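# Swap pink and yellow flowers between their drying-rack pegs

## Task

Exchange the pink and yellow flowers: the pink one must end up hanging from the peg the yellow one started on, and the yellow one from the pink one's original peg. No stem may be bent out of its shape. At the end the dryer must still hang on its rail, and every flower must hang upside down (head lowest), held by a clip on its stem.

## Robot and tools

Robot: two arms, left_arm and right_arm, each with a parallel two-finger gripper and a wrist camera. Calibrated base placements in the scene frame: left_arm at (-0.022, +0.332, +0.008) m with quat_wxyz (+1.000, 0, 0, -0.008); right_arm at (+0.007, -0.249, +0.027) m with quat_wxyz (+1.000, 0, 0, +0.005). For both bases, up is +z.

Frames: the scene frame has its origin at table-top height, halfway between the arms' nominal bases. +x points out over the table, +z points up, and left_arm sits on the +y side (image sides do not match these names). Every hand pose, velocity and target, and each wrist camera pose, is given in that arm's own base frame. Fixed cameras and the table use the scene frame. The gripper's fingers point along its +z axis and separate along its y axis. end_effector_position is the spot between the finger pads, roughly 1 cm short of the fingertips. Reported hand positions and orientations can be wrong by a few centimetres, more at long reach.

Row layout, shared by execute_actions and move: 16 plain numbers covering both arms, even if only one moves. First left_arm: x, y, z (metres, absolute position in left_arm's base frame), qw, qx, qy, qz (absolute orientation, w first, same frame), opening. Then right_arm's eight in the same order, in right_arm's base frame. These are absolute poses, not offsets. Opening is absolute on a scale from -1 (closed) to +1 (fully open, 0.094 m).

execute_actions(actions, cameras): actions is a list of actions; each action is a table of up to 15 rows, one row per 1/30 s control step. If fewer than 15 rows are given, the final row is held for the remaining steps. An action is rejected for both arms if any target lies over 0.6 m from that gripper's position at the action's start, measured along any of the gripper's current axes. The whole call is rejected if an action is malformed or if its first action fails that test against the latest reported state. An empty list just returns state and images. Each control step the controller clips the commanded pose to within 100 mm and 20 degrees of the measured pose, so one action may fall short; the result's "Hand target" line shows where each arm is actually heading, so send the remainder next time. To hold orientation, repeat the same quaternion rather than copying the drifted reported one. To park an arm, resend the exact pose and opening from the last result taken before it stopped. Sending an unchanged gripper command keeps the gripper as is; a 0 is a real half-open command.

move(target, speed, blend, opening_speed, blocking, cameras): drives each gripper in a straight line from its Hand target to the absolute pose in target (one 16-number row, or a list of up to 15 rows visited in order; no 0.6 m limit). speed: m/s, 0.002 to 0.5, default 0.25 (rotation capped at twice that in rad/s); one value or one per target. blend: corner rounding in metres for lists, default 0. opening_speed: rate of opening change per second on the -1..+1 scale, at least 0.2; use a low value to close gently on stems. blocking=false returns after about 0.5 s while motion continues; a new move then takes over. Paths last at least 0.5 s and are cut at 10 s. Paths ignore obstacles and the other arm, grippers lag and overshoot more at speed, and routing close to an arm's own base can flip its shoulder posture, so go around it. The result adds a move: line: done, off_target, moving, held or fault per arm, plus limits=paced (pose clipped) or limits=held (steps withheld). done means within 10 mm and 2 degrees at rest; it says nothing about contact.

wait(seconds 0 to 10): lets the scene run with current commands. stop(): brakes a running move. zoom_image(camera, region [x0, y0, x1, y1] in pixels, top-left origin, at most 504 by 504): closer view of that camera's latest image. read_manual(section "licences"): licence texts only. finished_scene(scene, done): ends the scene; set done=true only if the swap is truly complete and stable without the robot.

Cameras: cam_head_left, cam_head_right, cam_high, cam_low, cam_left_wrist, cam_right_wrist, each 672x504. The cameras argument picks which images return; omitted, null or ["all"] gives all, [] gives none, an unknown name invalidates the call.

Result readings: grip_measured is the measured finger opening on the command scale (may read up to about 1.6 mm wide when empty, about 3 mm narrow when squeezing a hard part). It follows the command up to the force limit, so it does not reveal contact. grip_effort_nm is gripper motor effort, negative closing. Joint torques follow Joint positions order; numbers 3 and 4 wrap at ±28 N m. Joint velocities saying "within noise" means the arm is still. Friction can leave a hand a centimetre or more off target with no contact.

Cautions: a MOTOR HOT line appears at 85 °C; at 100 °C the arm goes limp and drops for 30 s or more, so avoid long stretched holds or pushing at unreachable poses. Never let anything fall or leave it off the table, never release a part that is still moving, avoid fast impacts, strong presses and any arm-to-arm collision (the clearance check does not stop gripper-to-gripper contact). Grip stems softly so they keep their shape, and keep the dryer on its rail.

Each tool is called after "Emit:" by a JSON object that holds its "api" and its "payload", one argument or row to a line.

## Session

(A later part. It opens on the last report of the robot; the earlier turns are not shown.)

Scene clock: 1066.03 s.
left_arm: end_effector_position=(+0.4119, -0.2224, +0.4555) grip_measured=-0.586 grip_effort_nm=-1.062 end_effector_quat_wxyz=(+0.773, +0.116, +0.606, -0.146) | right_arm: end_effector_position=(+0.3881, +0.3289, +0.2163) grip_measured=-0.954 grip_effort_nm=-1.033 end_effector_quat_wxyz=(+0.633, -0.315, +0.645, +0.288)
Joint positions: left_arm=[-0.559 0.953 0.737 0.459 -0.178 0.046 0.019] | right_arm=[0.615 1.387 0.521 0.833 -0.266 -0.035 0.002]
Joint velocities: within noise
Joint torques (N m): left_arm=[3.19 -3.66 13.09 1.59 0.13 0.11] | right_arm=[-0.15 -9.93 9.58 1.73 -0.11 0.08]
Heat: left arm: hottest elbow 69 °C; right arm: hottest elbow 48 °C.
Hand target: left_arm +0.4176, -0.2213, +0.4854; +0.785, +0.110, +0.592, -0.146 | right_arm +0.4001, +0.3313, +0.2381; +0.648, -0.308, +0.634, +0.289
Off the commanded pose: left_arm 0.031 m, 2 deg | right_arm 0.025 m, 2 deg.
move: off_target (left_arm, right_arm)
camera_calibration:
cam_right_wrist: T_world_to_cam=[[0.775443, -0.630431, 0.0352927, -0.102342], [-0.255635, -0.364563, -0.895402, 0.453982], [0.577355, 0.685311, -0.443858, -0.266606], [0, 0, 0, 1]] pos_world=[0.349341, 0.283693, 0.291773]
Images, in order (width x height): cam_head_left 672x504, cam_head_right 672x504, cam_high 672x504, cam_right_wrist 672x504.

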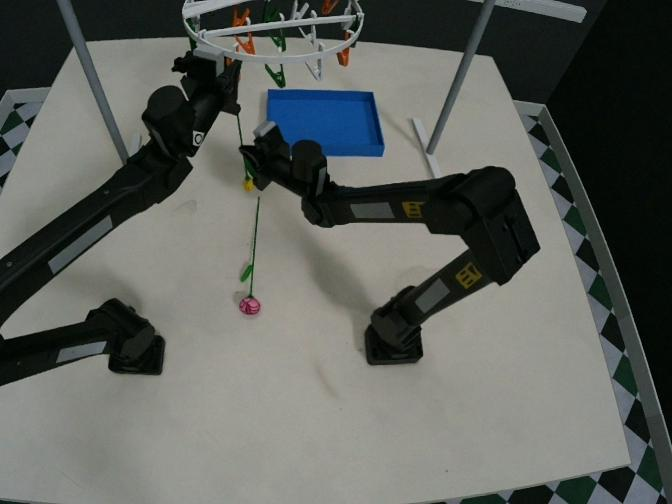

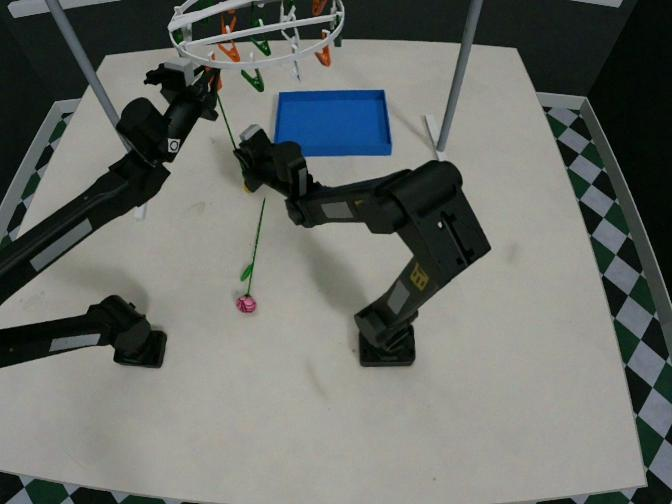

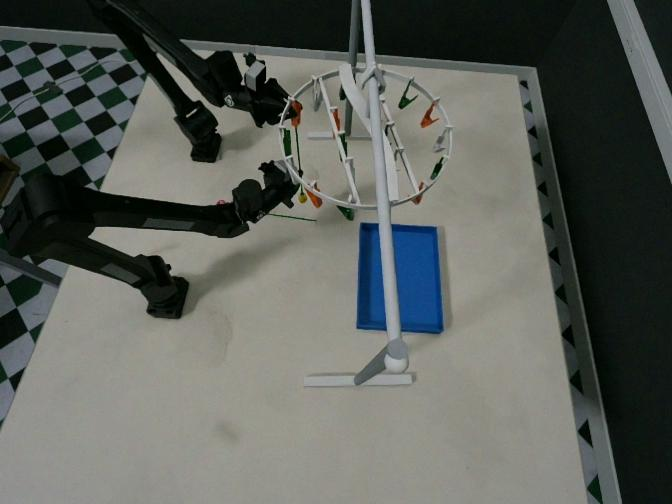

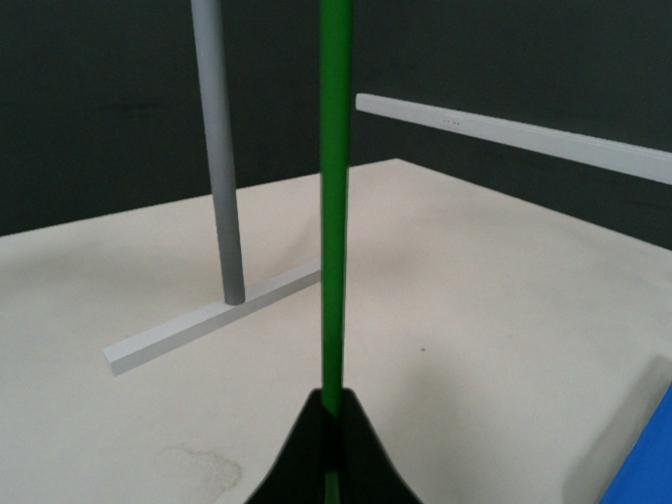

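Emit:
{"api": "move", "payload": {
  "target": [0.4195,-0.2222,0.486,0.7853,0.1097,0.5918,-0.1455,-0.74,0.402,0.3325,0.247,0.6479,-0.3083,0.6337,0.2895,-0.96],
  "speed": 0.03,
  "cameras": ["cam_head_left","cam_high","cam_right_wrist","cam_left_wrist","cam_head_right"]
}}

Emit:
{"api": "zoom_image", "payload": {
  "camera": "cam_head_right",
  "region": [195, 60, 245, 110]
}}

Emit:
{"api": "zoom_image", "payload": {
  "camera": "cam_high",
  "region": [275, 95, 315, 135]
}}

Scene clock: 1072.23 s.
left_arm: end_effector_position=(+0.4119, -0.2224, +0.4555) grip_measured=-0.586 grip_effort_nm=-1.067 end_effector_quat_wxyz=(+0.773, +0.116, +0.606, -0.146) | right_arm: end_effector_position=(+0.3863, +0.3273, +0.2195) grip_measured=-0.954 grip_effort_nm=-1.033 end_effector_quat_wxyz=(+0.629, -0.316, +0.649, +0.288)
Joint positions: left_arm=[-0.559 0.953 0.737 0.459 -0.178 0.046 0.019] | right_arm=[0.614 1.363 0.521 0.798 -0.267 -0.035 0.002]
Joint velocities: within noise
Joint torques (N m): left_arm=[3.19 -3.72 13.09 1.58 0.13 0.11] | right_arm=[-0.21 -9.82 10.56 1.73 -0.09 0.08]
Heat: left arm: hottest elbow 69 °C; right arm: hottest elbow 48 °C.
Hand target: left_arm +0.4176, -0.2213, +0.4854; +0.785, +0.110, +0.592, -0.146 | right_arm +0.4006, +0.3314, +0.2472; +0.648, -0.308, +0.634, +0.289
Off the commanded pose: left_arm 0.031 m, 2 deg | right_arm 0.032 m, 3 deg.
move: off_target (left_arm, right_arm)
camera_calibration:
cam_left_wrist: T_world_to_cam=[[-0.358549, -0.933407, -0.0139362, -0.0536572], [-0.175492, 0.0820592, -0.981055, 0.576087], [0.916867, -0.349311, -0.193227, -0.276817], [0, 0, 0, 1]] pos_world=[0.335664, -0.194052, 0.510937]
cam_right_wrist: T_world_to_cam=[[0.775748, -0.630216, 0.032274, -0.101575], [-0.263723, -0.370237, -0.890716, 0.459758], [0.573293, 0.68246, -0.453413, -0.258416], [0, 0, 0, 1]] pos_world=[0.348193, 0.282564, 0.295622]
Images, in order (width x height): cam_head_left 672x504, cam_head_right 672x504, cam_high 672x504, cam_left_wrist 672x504, cam_right_wrist 672x504.

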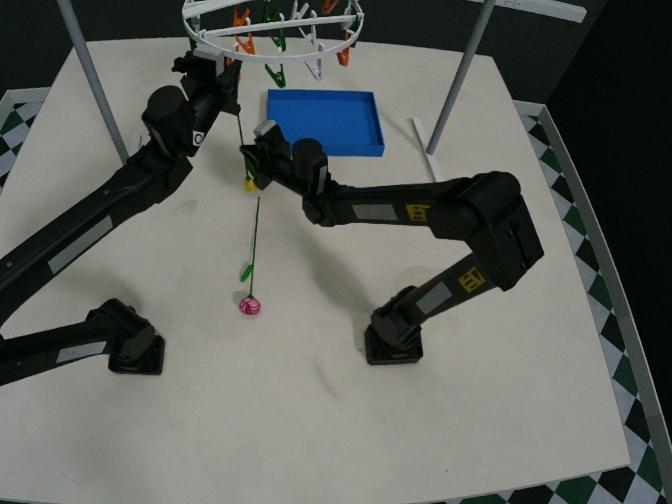

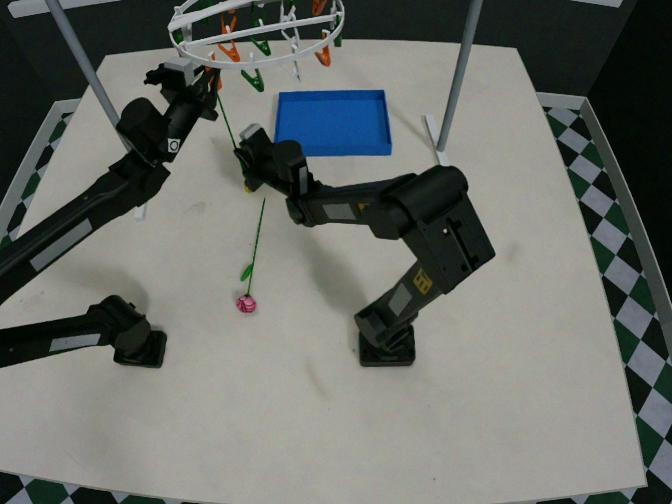

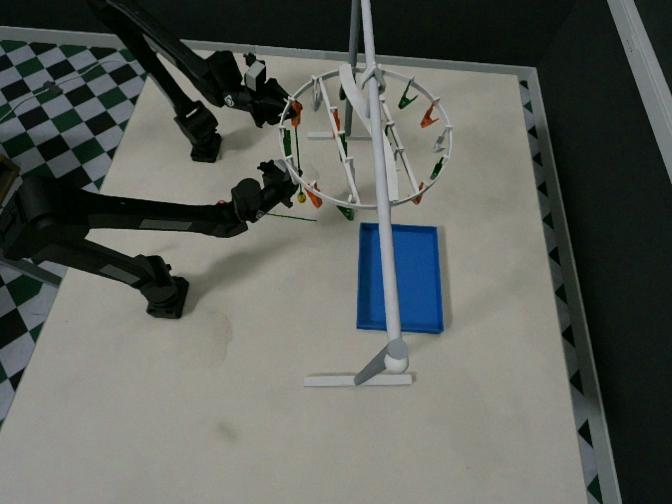

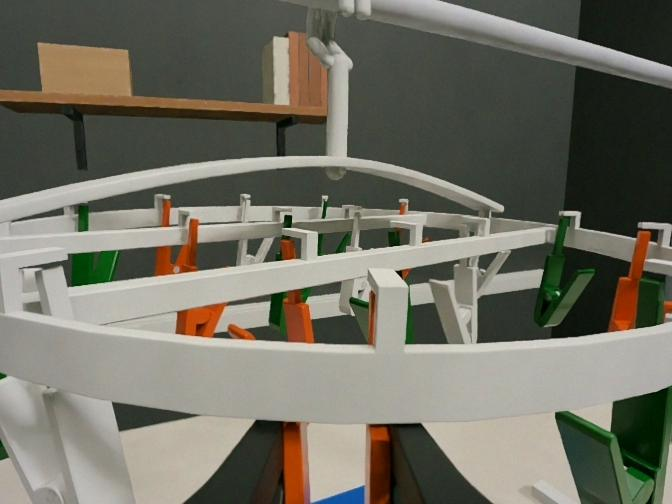

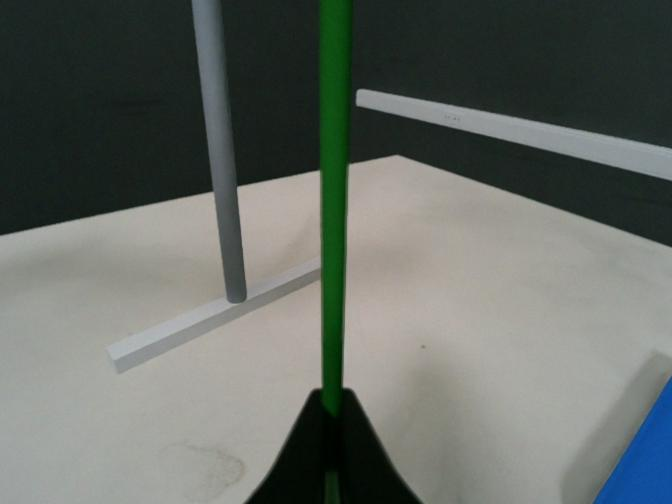

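Scaled by 10.080 from the camera's 672x504 image, which has a finer 960x720 frame.

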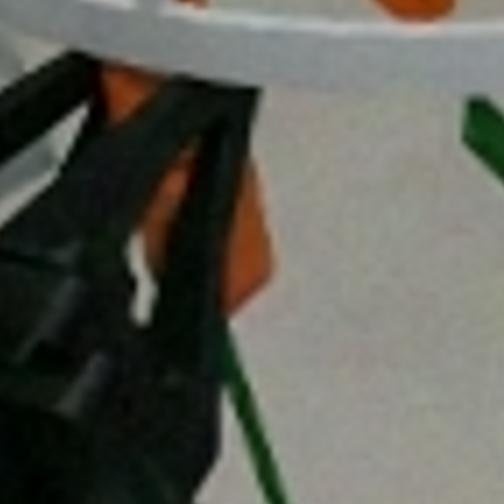

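Scaled by 12.600 from the camera's 672x504 image, which has a finer 960x720 frame.

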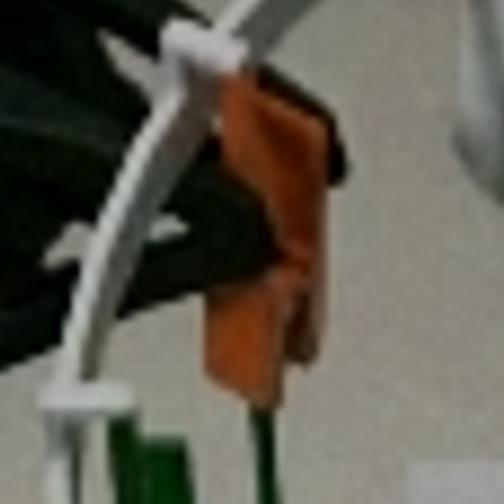

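Emit:
{"api": "move", "payload": {
  "target": [0.4195,-0.2222,0.486,0.7853,0.1097,0.5918,-0.1455,-0.74,0.4045,0.336,0.256,0.654,-0.3055,0.6275,0.2925,-0.96],
  "speed": 0.03,
  "cameras": ["cam_head_left","cam_high","cam_right_wrist","cam_left_wrist","cam_head_right"]
}}

Emit:
{"api": "zoom_image", "payload": {
  "camera": "cam_head_right",
  "region": [195, 60, 245, 110]
}}

Emit:
{"api": "zoom_image", "payload": {
  "camera": "cam_high",
  "region": [275, 95, 315, 135]
}}

Scene clock: 1076.03 s.
left_arm: end_effector_position=(+0.4119, -0.2224, +0.4564) grip_measured=-0.586 grip_effort_nm=-1.067 end_effector_quat_wxyz=(+0.773, +0.116, +0.606, -0.146) | right_arm: end_effector_position=(+0.3897, +0.3297, +0.2286) grip_measured=-0.954 grip_effort_nm=-1.033 end_effector_quat_wxyz=(+0.636, -0.315, +0.643, +0.289)
Joint positions: left_arm=[-0.559 0.953 0.739 0.459 -0.178 0.046 0.019] | right_arm=[0.614 1.36 0.536 0.797 -0.267 -0.035 0.002]
Joint velocities: within noise
Joint torques (N m): left_arm=[3.19 -3.66 13 1.57 0.14 0.11] | right_arm=[0.21 -9.64 10.58 1.92 0.05 0.13]
Heat: left arm: hottest elbow 69 °C; right arm: hottest elbow 49 °C.
Hand target: left_arm +0.4177, -0.2214, +0.4854; +0.785, +0.110, +0.592, -0.146 | right_arm +0.4030, +0.3349, +0.2561; +0.654, -0.306, +0.627, +0.293
Off the commanded pose: left_arm 0.031 m, 2 deg | right_arm 0.032 m, 3 deg.
move: off_target (left_arm, right_arm)
camera_calibration:
cam_left_wrist: T_world_to_cam=[[-0.358531, -0.933418, -0.0136442, -0.053794], [-0.174223, 0.0812647, -0.981347, 0.57644], [0.917116, -0.349466, -0.191759, -0.277478], [0, 0, 0, 1]] pos_world=[0.335622, -0.194026, 0.511745]
cam_right_wrist: T_world_to_cam=[[0.77524, -0.630575, 0.0371254, -0.103774], [-0.250615, -0.360996, -0.898262, 0.463162], [0.579823, 0.687064, -0.43789, -0.265465], [0, 0, 0, 1]] pos_world=[0.350448, 0.284153, 0.303649]
Images, in order (width x height): cam_head_left 672x504, cam_head_right 672x504, cam_high 672x504, cam_left_wrist 672x504, cam_right_wrist 672x504.

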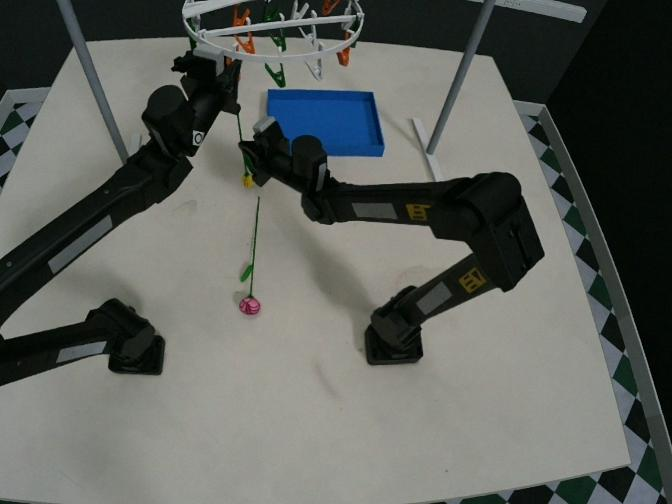

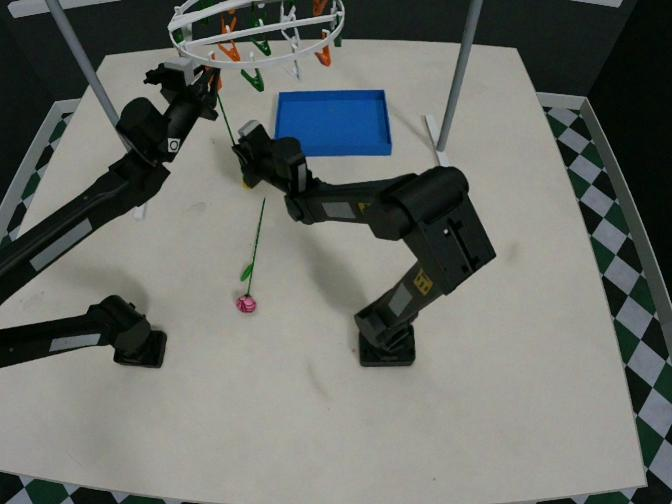

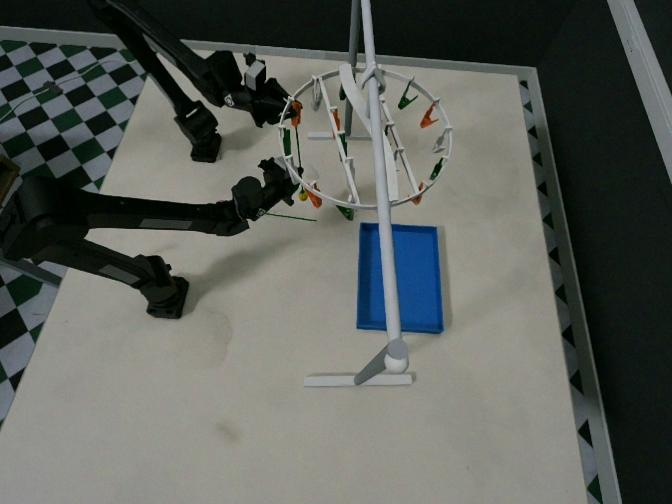

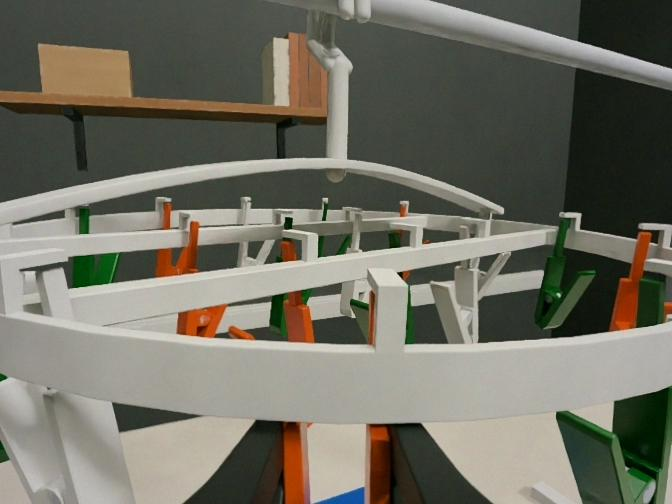

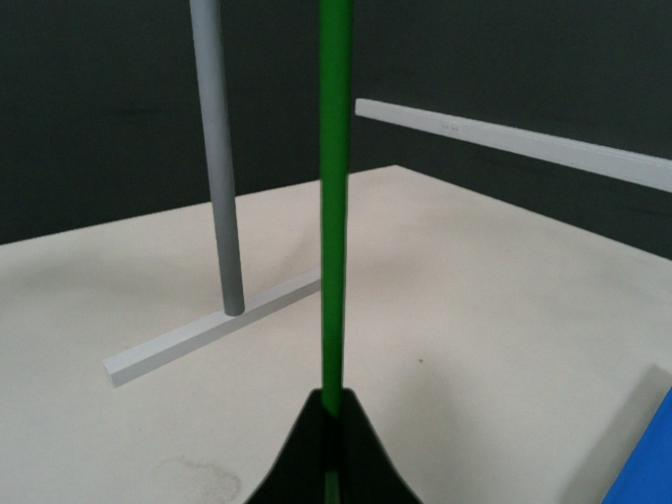

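Scaled by 10.080 from the camera's 672x504 image, which has a finer 960x720 frame.

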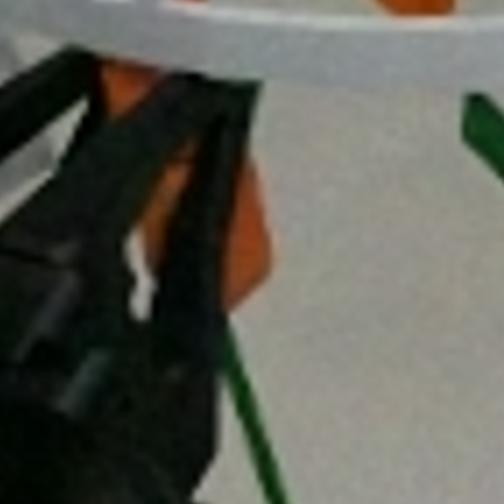

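Scaled by 12.600 from the camera's 672x504 image, which has a finer 960x720 frame.

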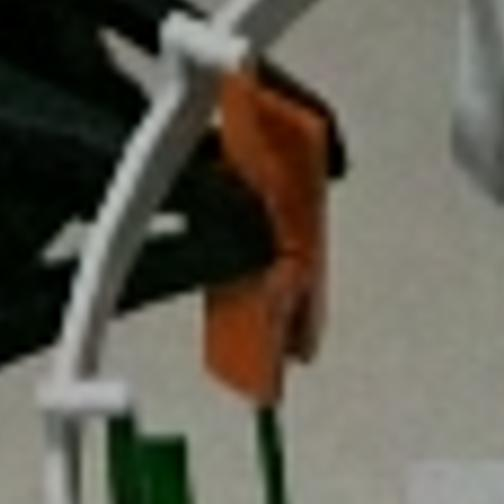

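Emit:
{"api": "move", "payload": {
  "target": [0.4195,-0.2222,0.486,0.7853,0.1097,0.5918,-0.1455,-0.3,0.4045,0.336,0.256,0.654,-0.3055,0.6275,0.2925,-0.96],
  "opening_speed": 0.2,
  "cameras": ["cam_high","cam_right_wrist","cam_left_wrist","cam_head_right"]
}}

Emit:
{"api": "zoom_image", "payload": {
  "camera": "cam_head_right",
  "region": [195, 60, 245, 110]
}}

Emit:
{"api": "zoom_image", "payload": {
  "camera": "cam_high",
  "region": [275, 95, 315, 135]
}}

Scene clock: 1084.20 s.
left_arm: end_effector_position=(+0.4119, -0.2224, +0.4567) grip_measured=-0.303 grip_effort_nm=0.051 end_effector_quat_wxyz=(+0.774, +0.116, +0.606, -0.146) | right_arm: end_effector_position=(+0.3897, +0.3297, +0.2287) grip_measured=-0.954 grip_effort_nm=-1.038 end_effector_quat_wxyz=(+0.636, -0.314, +0.643, +0.289)
Joint positions: left_arm=[-0.559 0.953 0.739 0.459 -0.178 0.046 0.033] | right_arm=[0.614 1.36 0.537 0.797 -0.267 -0.035 0.002]
Joint velocities: within noise
Joint torques (N m): left_arm=[3.25 -3.66 13.01 1.57 0.14 0.11] | right_arm=[0.09 -9.47 10.61 1.92 0.04 0.12]
Heat: left arm: hottest elbow 70 °C; right arm: hottest elbow 48 °C.
Hand target: left_arm +0.4177, -0.2214, +0.4855; +0.785, +0.110, +0.591, -0.146 | right_arm +0.4030, +0.3349, +0.2562; +0.654, -0.306, +0.627, +0.293
Off the commanded pose: left_arm 0.030 m, 2 deg | right_arm 0.032 m, 3 deg.
move: off_target (left_arm, right_arm)
camera_calibration:
cam_left_wrist: T_world_to_cam=[[-0.358527, -0.933421, -0.0135711, -0.0538282], [-0.173905, 0.081066, -0.98142, 0.576528], [0.917178, -0.349505, -0.191391, -0.277644], [0, 0, 0, 1]] pos_world=[0.335611, -0.194019, 0.511947]
cam_right_wrist: T_world_to_cam=[[0.775228, -0.630583, 0.0372285, -0.103827], [-0.250335, -0.360798, -0.898419, 0.46324], [0.57996, 0.68716, -0.437558, -0.265637], [0, 0, 0, 1]] pos_world=[0.350514, 0.2842, 0.303817]
Images, in order (width x height): cam_head_right 672x504, cam_high 672x504, cam_left_wrist 672x504, cam_right_wrist 672x504.

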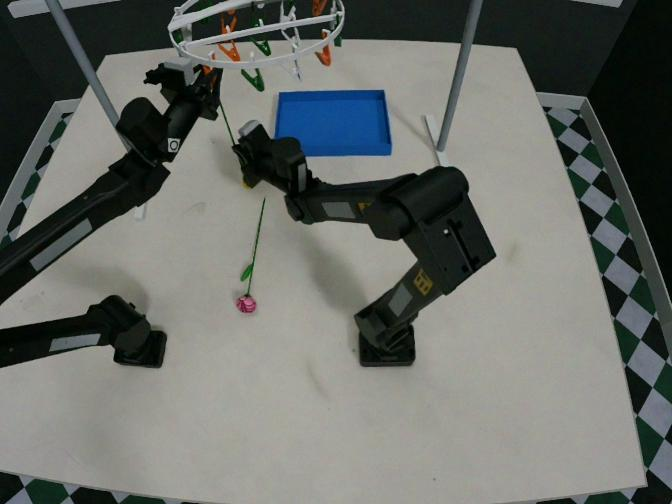

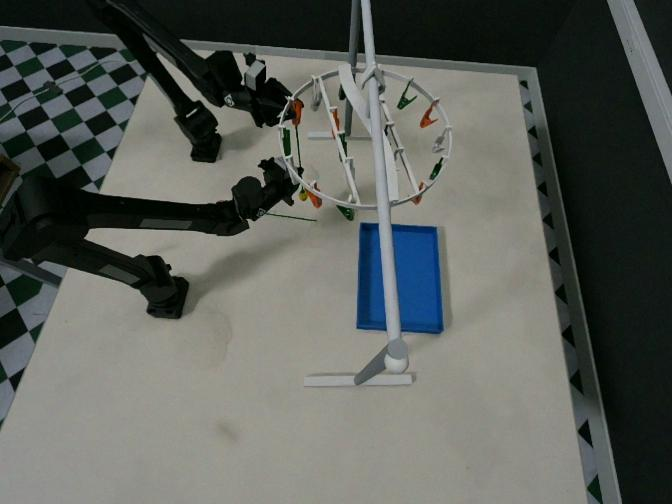

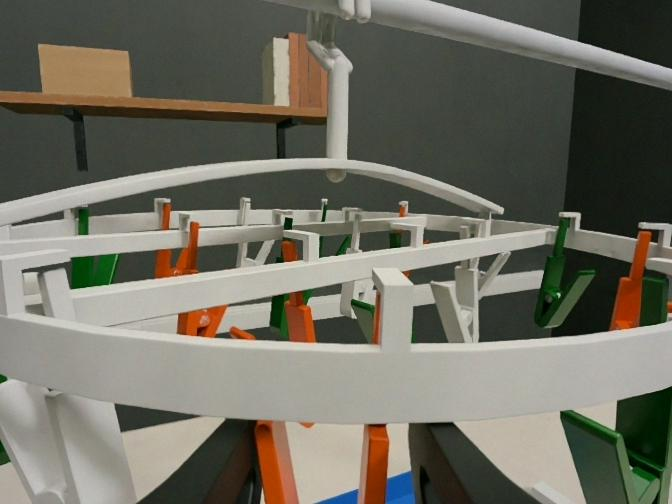

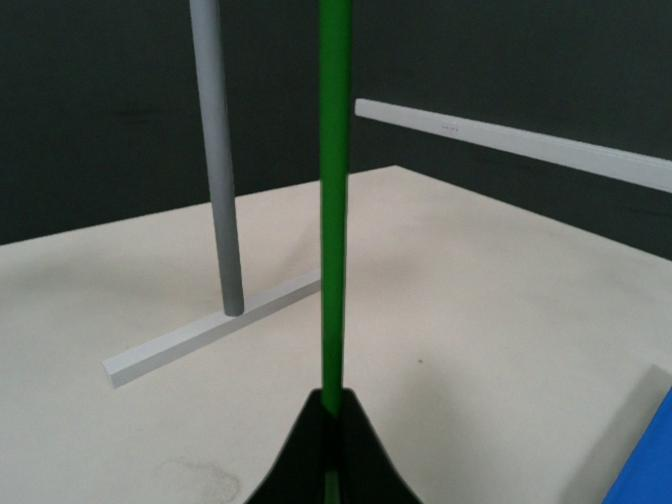

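Scaled by 10.080 from the camera's 672x504 image, which has a finer 960x720 frame.

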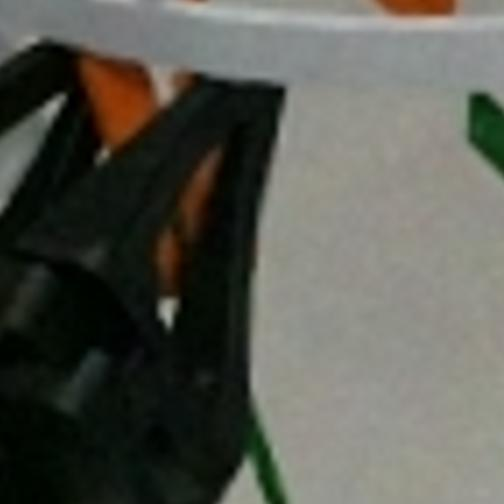

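Scaled by 12.600 from the camera's 672x504 image, which has a finer 960x720 frame.

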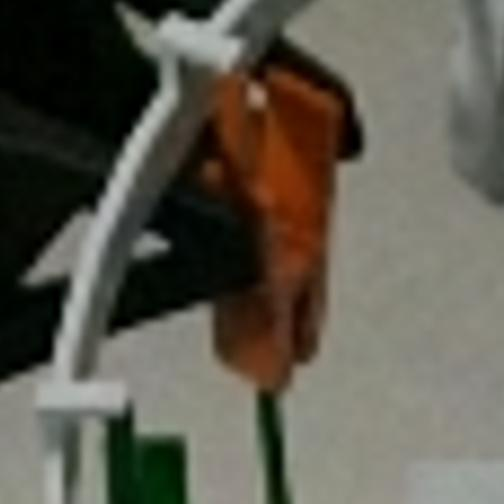

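Emit:
{"api": "move", "payload": {
  "target": [
    [0.42,-0.2215,0.472,0.7853,0.1097,0.5918,-0.1455,0.0,0.4045,0.336,0.256,0.654,-0.3055,0.6275,0.2925,-0.96],
    [0.419,-0.2215,0.456,0.7853,0.1097,0.5918,-0.1455,0.0,0.4045,0.336,0.256,0.654,-0.3055,0.6275,0.2925,-0.96],
    [0.36,-0.199,0.43,0.7853,0.1097,0.5918,-0.1455,0.0,0.4045,0.336,0.256,0.654,-0.3055,0.6275,0.2925,-0.96]
  ],
  "opening_speed": 0.4,
  "speed": [0.05,0.05,0.08],
  "cameras": ["cam_high","cam_right_wrist","cam_left_wrist","cam_head_right","cam_head_left"]
}}

Emit:
{"api": "zoom_image", "payload": {
  "camera": "cam_head_right",
  "region": [195, 50, 245, 110]
}}

Emit:
{"api": "zoom_image", "payload": {
  "camera": "cam_high",
  "region": [275, 95, 315, 135]
}}

Scene clock: 1091.67 s.
left_arm: end_effector_position=(+0.3646, -0.1974, +0.4250) grip_measured=-0.002 grip_effort_nm=0.051 end_effector_quat_wxyz=(+0.782, +0.106, +0.597, -0.145) | right_arm: end_effector_position=(+0.3905, +0.3303, +0.2305) grip_measured=-0.954 grip_effort_nm=-1.033 end_effector_quat_wxyz=(+0.637, -0.314, +0.642, +0.289)
Joint positions: left_arm=[-0.584 0.807 0.566 0.516 -0.216 0.053 0.047] | right_arm=[0.614 1.36 0.54 0.797 -0.267 -0.035 0.002]
Joint velocities: within noise
Joint torques (N m): left_arm=[1.49 -3.37 8.91 1.94 -0.06 0.18] | right_arm=[0.09 -9.29 10.51 1.94 0.03 0.14]
Heat: left arm: hottest elbow 70 °C; right arm: hottest elbow 48 °C.
Hand target: left_arm +0.3600, -0.1990, +0.4300; +0.785, +0.110, +0.592, -0.146 | right_arm +0.4032, +0.3351, +0.2561; +0.654, -0.306, +0.627, +0.293
Off the commanded pose: left_arm 0.007 m, 1 deg | right_arm 0.030 m, 3 deg.
move: off_target (right_arm)
camera_calibration:
cam_left_wrist: T_world_to_cam=[[-0.345761, -0.93831, -0.00479345, -0.0572159], [-0.15433, 0.0619072, -0.986078, 0.526296], [0.925544, -0.340207, -0.166215, -0.243534], [0, 0, 0, 1]] pos_world=[0.286842, -0.16912, 0.478216]
cam_right_wrist: T_world_to_cam=[[0.775123, -0.630658, 0.0381561, -0.104304], [-0.247812, -0.35902, -0.89983, 0.463939], [0.581184, 0.688023, -0.434569, -0.26719], [0, 0, 0, 1]] pos_world=[0.351105, 0.284616, 0.305333]
Images, in order (width x height): cam_head_left 672x504, cam_head_right 672x504, cam_high 672x504, cam_left_wrist 672x504, cam_right_wrist 672x504.

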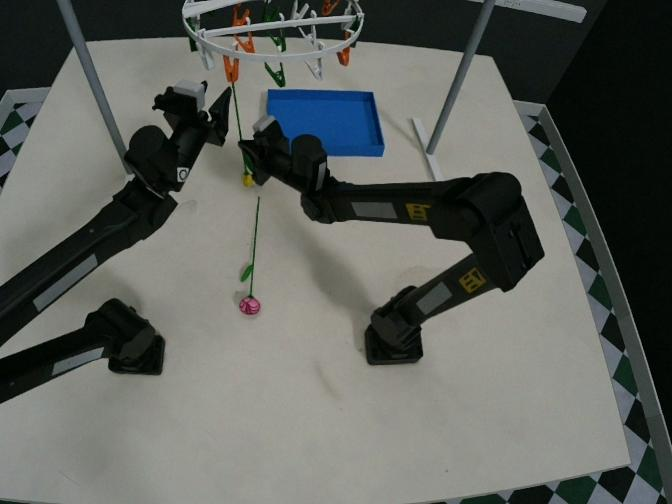

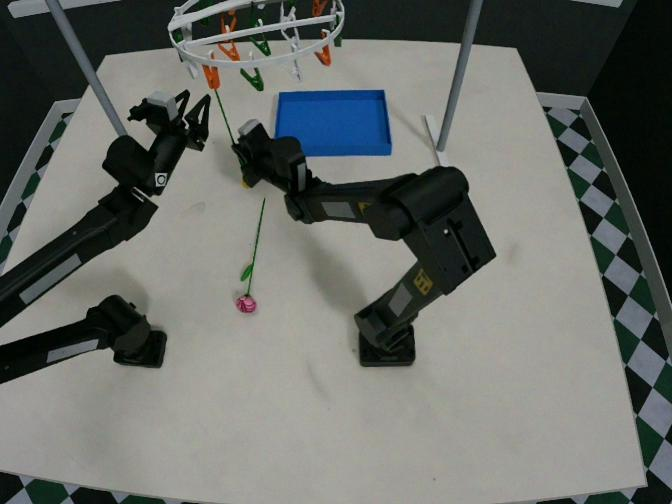

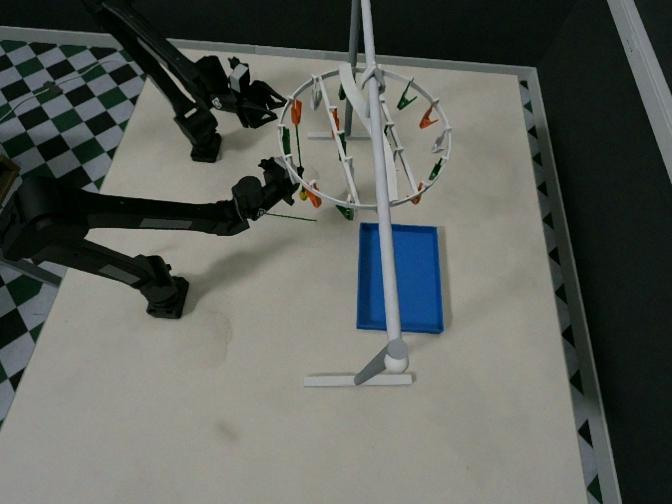

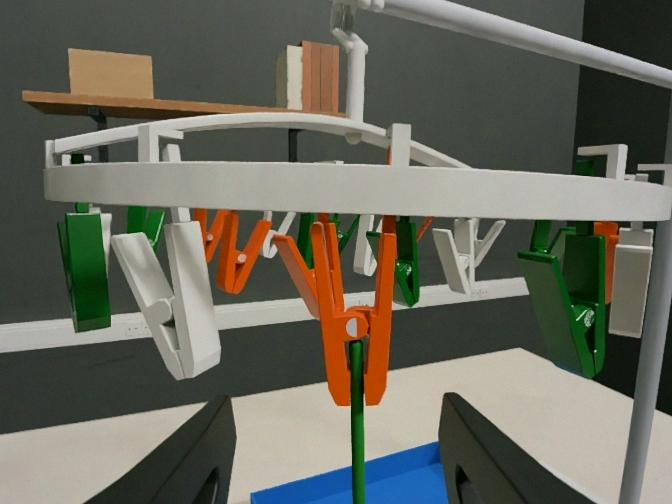

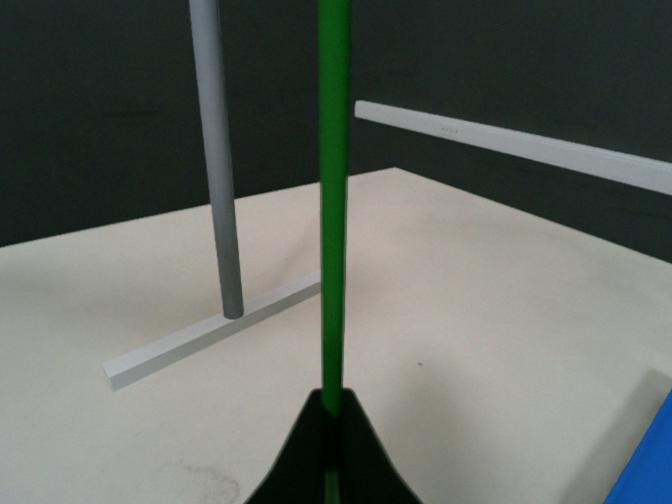

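Scaled by 8.400 from the camera's 672x504 image, which has a finer 960x720 frame.

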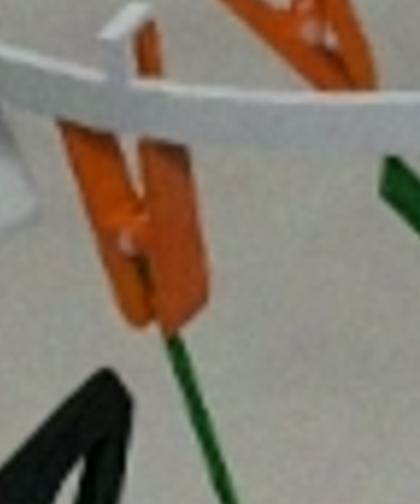

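Scaled by 12.600 from the camera's 672x504 image, which has a finer 960x720 frame.

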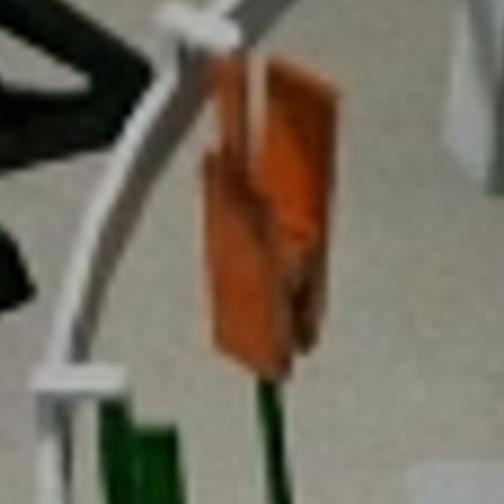

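Emit:
{"api": "move", "payload": {
  "target": [
    [0.36,-0.199,0.43,0.7853,0.1097,0.5918,-0.1455,0.0,0.4035,0.3355,0.244,0.654,-0.3055,0.6275,0.2925,-0.96],
    [0.34,-0.12,0.22,0.7853,0.1097,0.5918,-0.1455,0.0,0.4035,0.3355,0.244,0.654,-0.3055,0.6275,0.2925,-0.96]
  ],
  "speed": [0.05,0.2],
  "cameras": ["cam_high","cam_right_wrist","cam_head_right"]
}}

Emit:
{"api": "zoom_image", "payload": {
  "camera": "cam_head_right",
  "region": [195, 50, 245, 110]
}}

Scene clock: 1098.93 s.
left_arm: end_effector_position=(+0.3381, -0.1227, +0.2179) grip_measured=-0.002 grip_effort_nm=0.051 end_effector_quat_wxyz=(+0.782, +0.116, +0.596, -0.144) | right_arm: end_effector_position=(+0.3918, +0.3312, +0.2298) grip_measured=-0.954 grip_effort_nm=-1.028 end_effector_quat_wxyz=(+0.641, -0.313, +0.637, +0.290)
Joint positions: left_arm=[-0.324 1.332 0.092 1.506 0.048 -0.004 0.047] | right_arm=[0.614 1.375 0.54 0.825 -0.267 -0.035 0.002]
Joint velocities: within noise
Joint torques (N m): left_arm=[3.25 -2.67 4.01 2.66 0.14 -0.07] | right_arm=[0.15 -8.06 9.25 2.67 0.07 0.11]
Heat: left arm: hottest elbow 69 °C; right arm: hottest elbow 47 °C.
Hand target: left_arm +0.3399, -0.1200, +0.2199; +0.785, +0.110, +0.592, -0.145 | right_arm +0.4028, +0.3350, +0.2441; +0.654, -0.306, +0.627, +0.293
Off the commanded pose: left_arm 0.004 m, 1 deg | right_arm 0.019 m, 2 deg.
move: off_target (right_arm)
camera_calibration:
cam_right_wrist: T_world_to_cam=[[0.774712, -0.630947, 0.0415535, -0.105232], [-0.238527, -0.352474, -0.904913, 0.459339], [0.585598, 0.691135, -0.423564, -0.274162], [0, 0, 0, 1]] pos_world=[0.351638, 0.284992, 0.303909]
Images, in order (width x height): cam_head_right 672x504, cam_high 672x504, cam_right_wrist 672x504.

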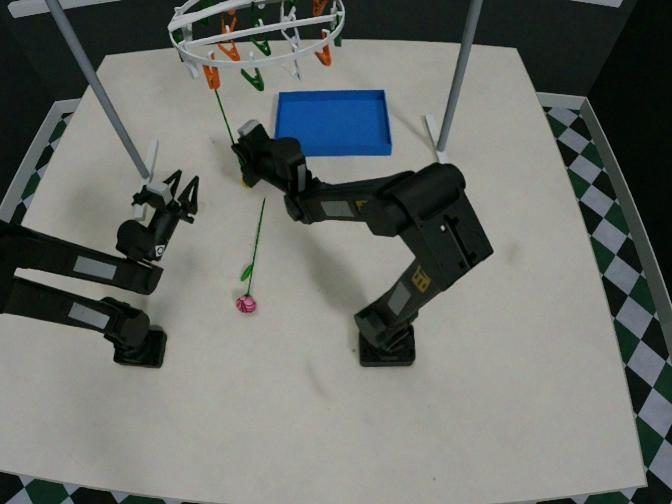

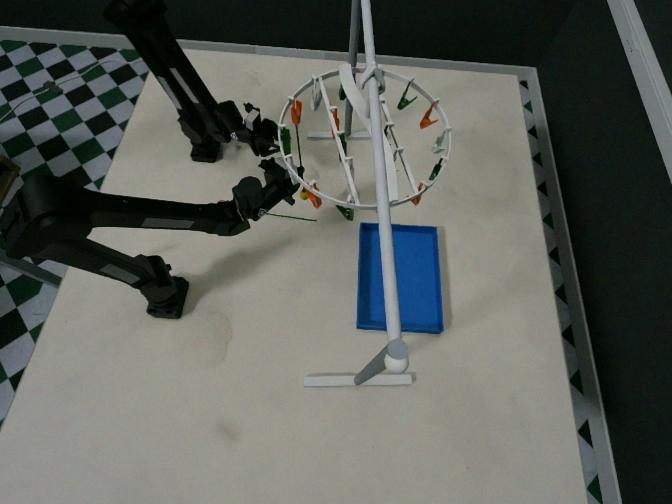

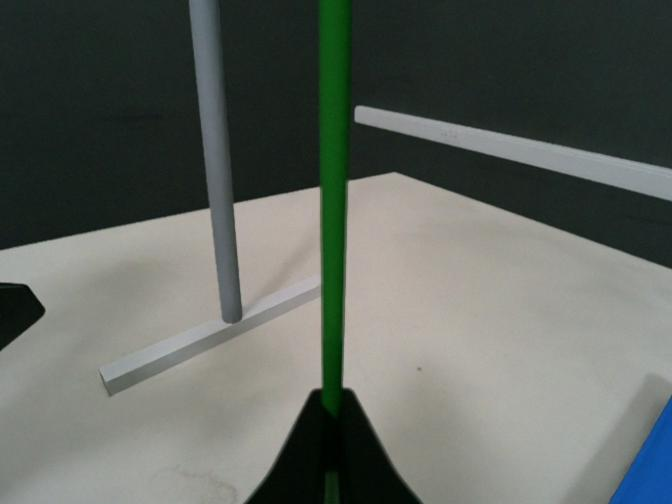

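Scaled by 8.400 from the camera's 672x504 image, which has a finer 960x720 frame.

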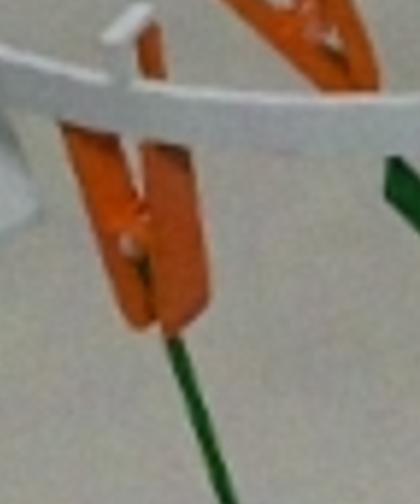

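Emit:
{"api": "move", "payload": {
  "target": [0.34,-0.12,0.22,0.7853,0.1097,0.5918,-0.1455,0.0,0.4035,0.3355,0.244,0.654,-0.3055,0.6275,0.2925,-0.5],
  "opening_speed": 0.2,
  "cameras": ["cam_high","cam_right_wrist"]
}}

Scene clock: 1103.47 s.
left_arm: end_effector_position=(+0.3381, -0.1227, +0.2177) grip_measured=-0.002 grip_effort_nm=0.046 end_effector_quat_wxyz=(+0.781, +0.115, +0.596, -0.144) | right_arm: end_effector_position=(+0.3918, +0.3312, +0.2299) grip_measured=-0.502 grip_effort_nm=0.081 end_effector_quat_wxyz=(+0.642, -0.313, +0.637, +0.290)
Joint positions: left_arm=[-0.324 1.332 0.092 1.506 0.048 -0.004 0.047] | right_arm=[0.614 1.375 0.54 0.825 -0.267 -0.035 0.023]
Joint velocities: within noise
Joint torques (N m): left_arm=[3.25 -2.61 4 2.81 0.12 -0.06] | right_arm=[-0.03 -8.18 9.33 2.71 0.09 0.14]
Heat: left arm: hottest elbow 67 °C; right arm: hottest elbow 47 °C.
Hand target: left_arm +0.3399, -0.1200, +0.2199; +0.785, +0.110, +0.592, -0.145 | right_arm +0.4028, +0.3350, +0.2440; +0.654, -0.306, +0.627, +0.293
Off the commanded pose: left_arm 0.004 m, 1 deg | right_arm 0.019 m, 2 deg.
move: off_target (right_arm)
camera_calibration:
cam_right_wrist: T_world_to_cam=[[0.7747, -0.630956, 0.0416563, -0.105251], [-0.238245, -0.352275, -0.905064, 0.45928], [0.58573, 0.691228, -0.42323, -0.274283], [0, 0, 0, 1]] pos_world=[0.351615, 0.284976, 0.303978]
Images, in order (width x height): cam_high 672x504, cam_right_wrist 672x504.

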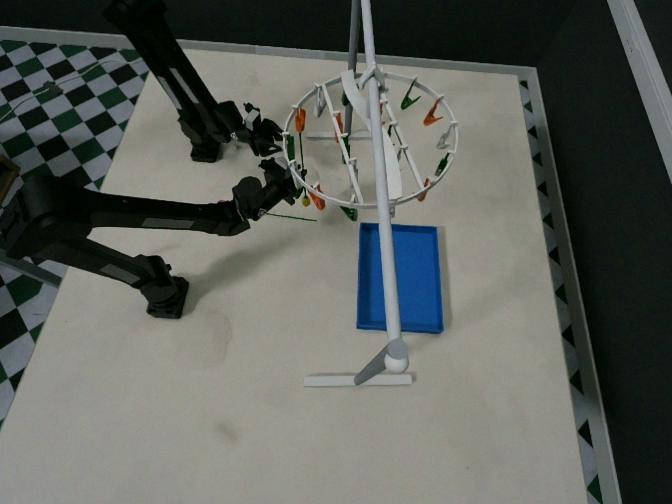

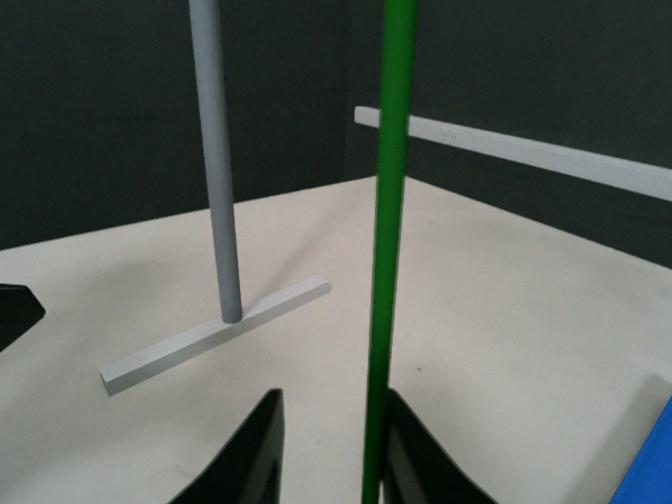

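Emit:
{"api": "move", "payload": {
  "target": [0.34,-0.12,0.22,0.7853,0.1097,0.5918,-0.1455,0.0,0.4035,0.3355,0.244,0.654,-0.3055,0.6275,0.2925,0.1],
  "opening_speed": 0.3,
  "cameras": ["cam_high","cam_right_wrist","cam_head_right"]
}}

Scene clock: 1109.17 s.
left_arm: end_effector_position=(+0.3381, -0.1227, +0.2177) grip_measured=-0.002 grip_effort_nm=0.051 end_effector_quat_wxyz=(+0.781, +0.115, +0.596, -0.144) | right_arm: end_effector_position=(+0.3918, +0.3312, +0.2299) grip_measured=+0.098 grip_effort_nm=0.076 end_effector_quat_wxyz=(+0.642, -0.313, +0.637, +0.290)
Joint positions: left_arm=[-0.324 1.332 0.092 1.506 0.048 -0.005 0.047] | right_arm=[0.614 1.375 0.54 0.825 -0.267 -0.035 0.052]
Joint velocities: within noise
Joint torques (N m): left_arm=[3.25 -2.67 3.97 2.81 0.12 -0.06] | right_arm=[0.21 -8 9.31 2.67 0.06 0.13]
Heat: left arm: hottest elbow 65 °C; right arm: hottest elbow 46 °C.
Hand target: left_arm +0.3399, -0.1200, +0.2199; +0.785, +0.110, +0.592, -0.145 | right_arm +0.4028, +0.3350, +0.2440; +0.654, -0.306, +0.627, +0.293
Off the commanded pose: left_arm 0.004 m, 1 deg | right_arm 0.019 m, 2 deg.
move: off_target (right_arm)
camera_calibration:
cam_right_wrist: T_world_to_cam=[[0.7747, -0.630956, 0.0416563, -0.105251], [-0.238245, -0.352275, -0.905064, 0.45928], [0.58573, 0.691228, -0.42323, -0.274283], [0, 0, 0, 1]] pos_world=[0.351615, 0.284976, 0.303978]
Images, in order (width x height): cam_head_right 672x504, cam_high 672x504, cam_right_wrist 672x504.

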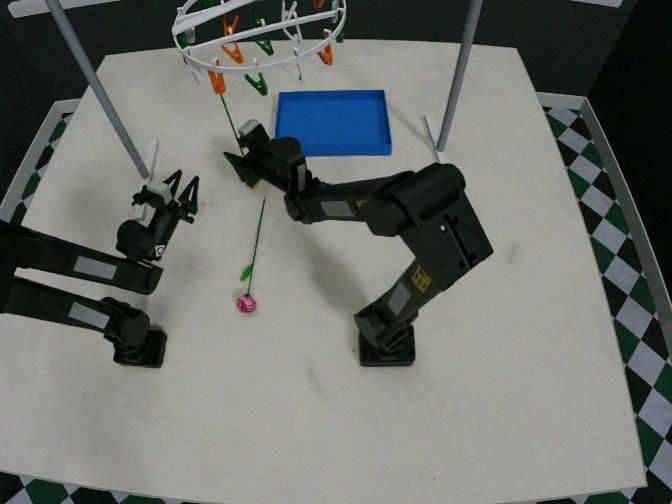

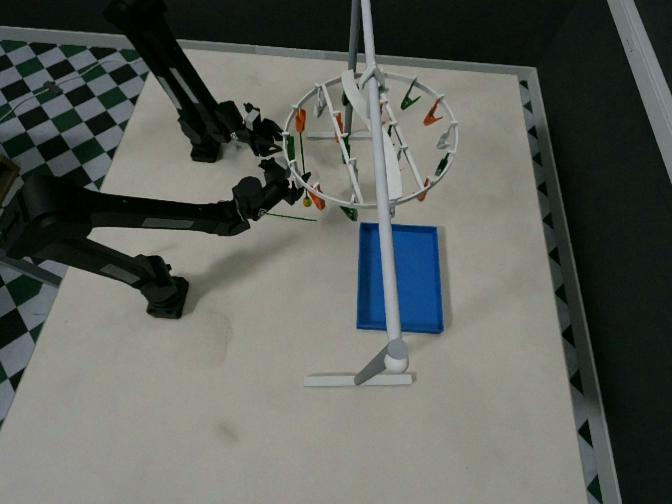

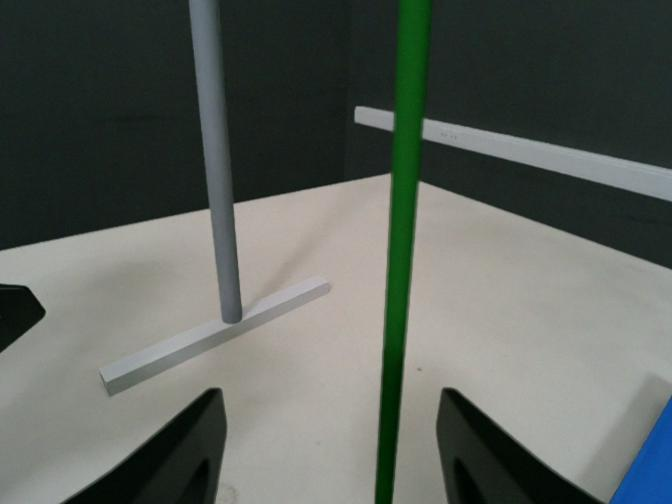

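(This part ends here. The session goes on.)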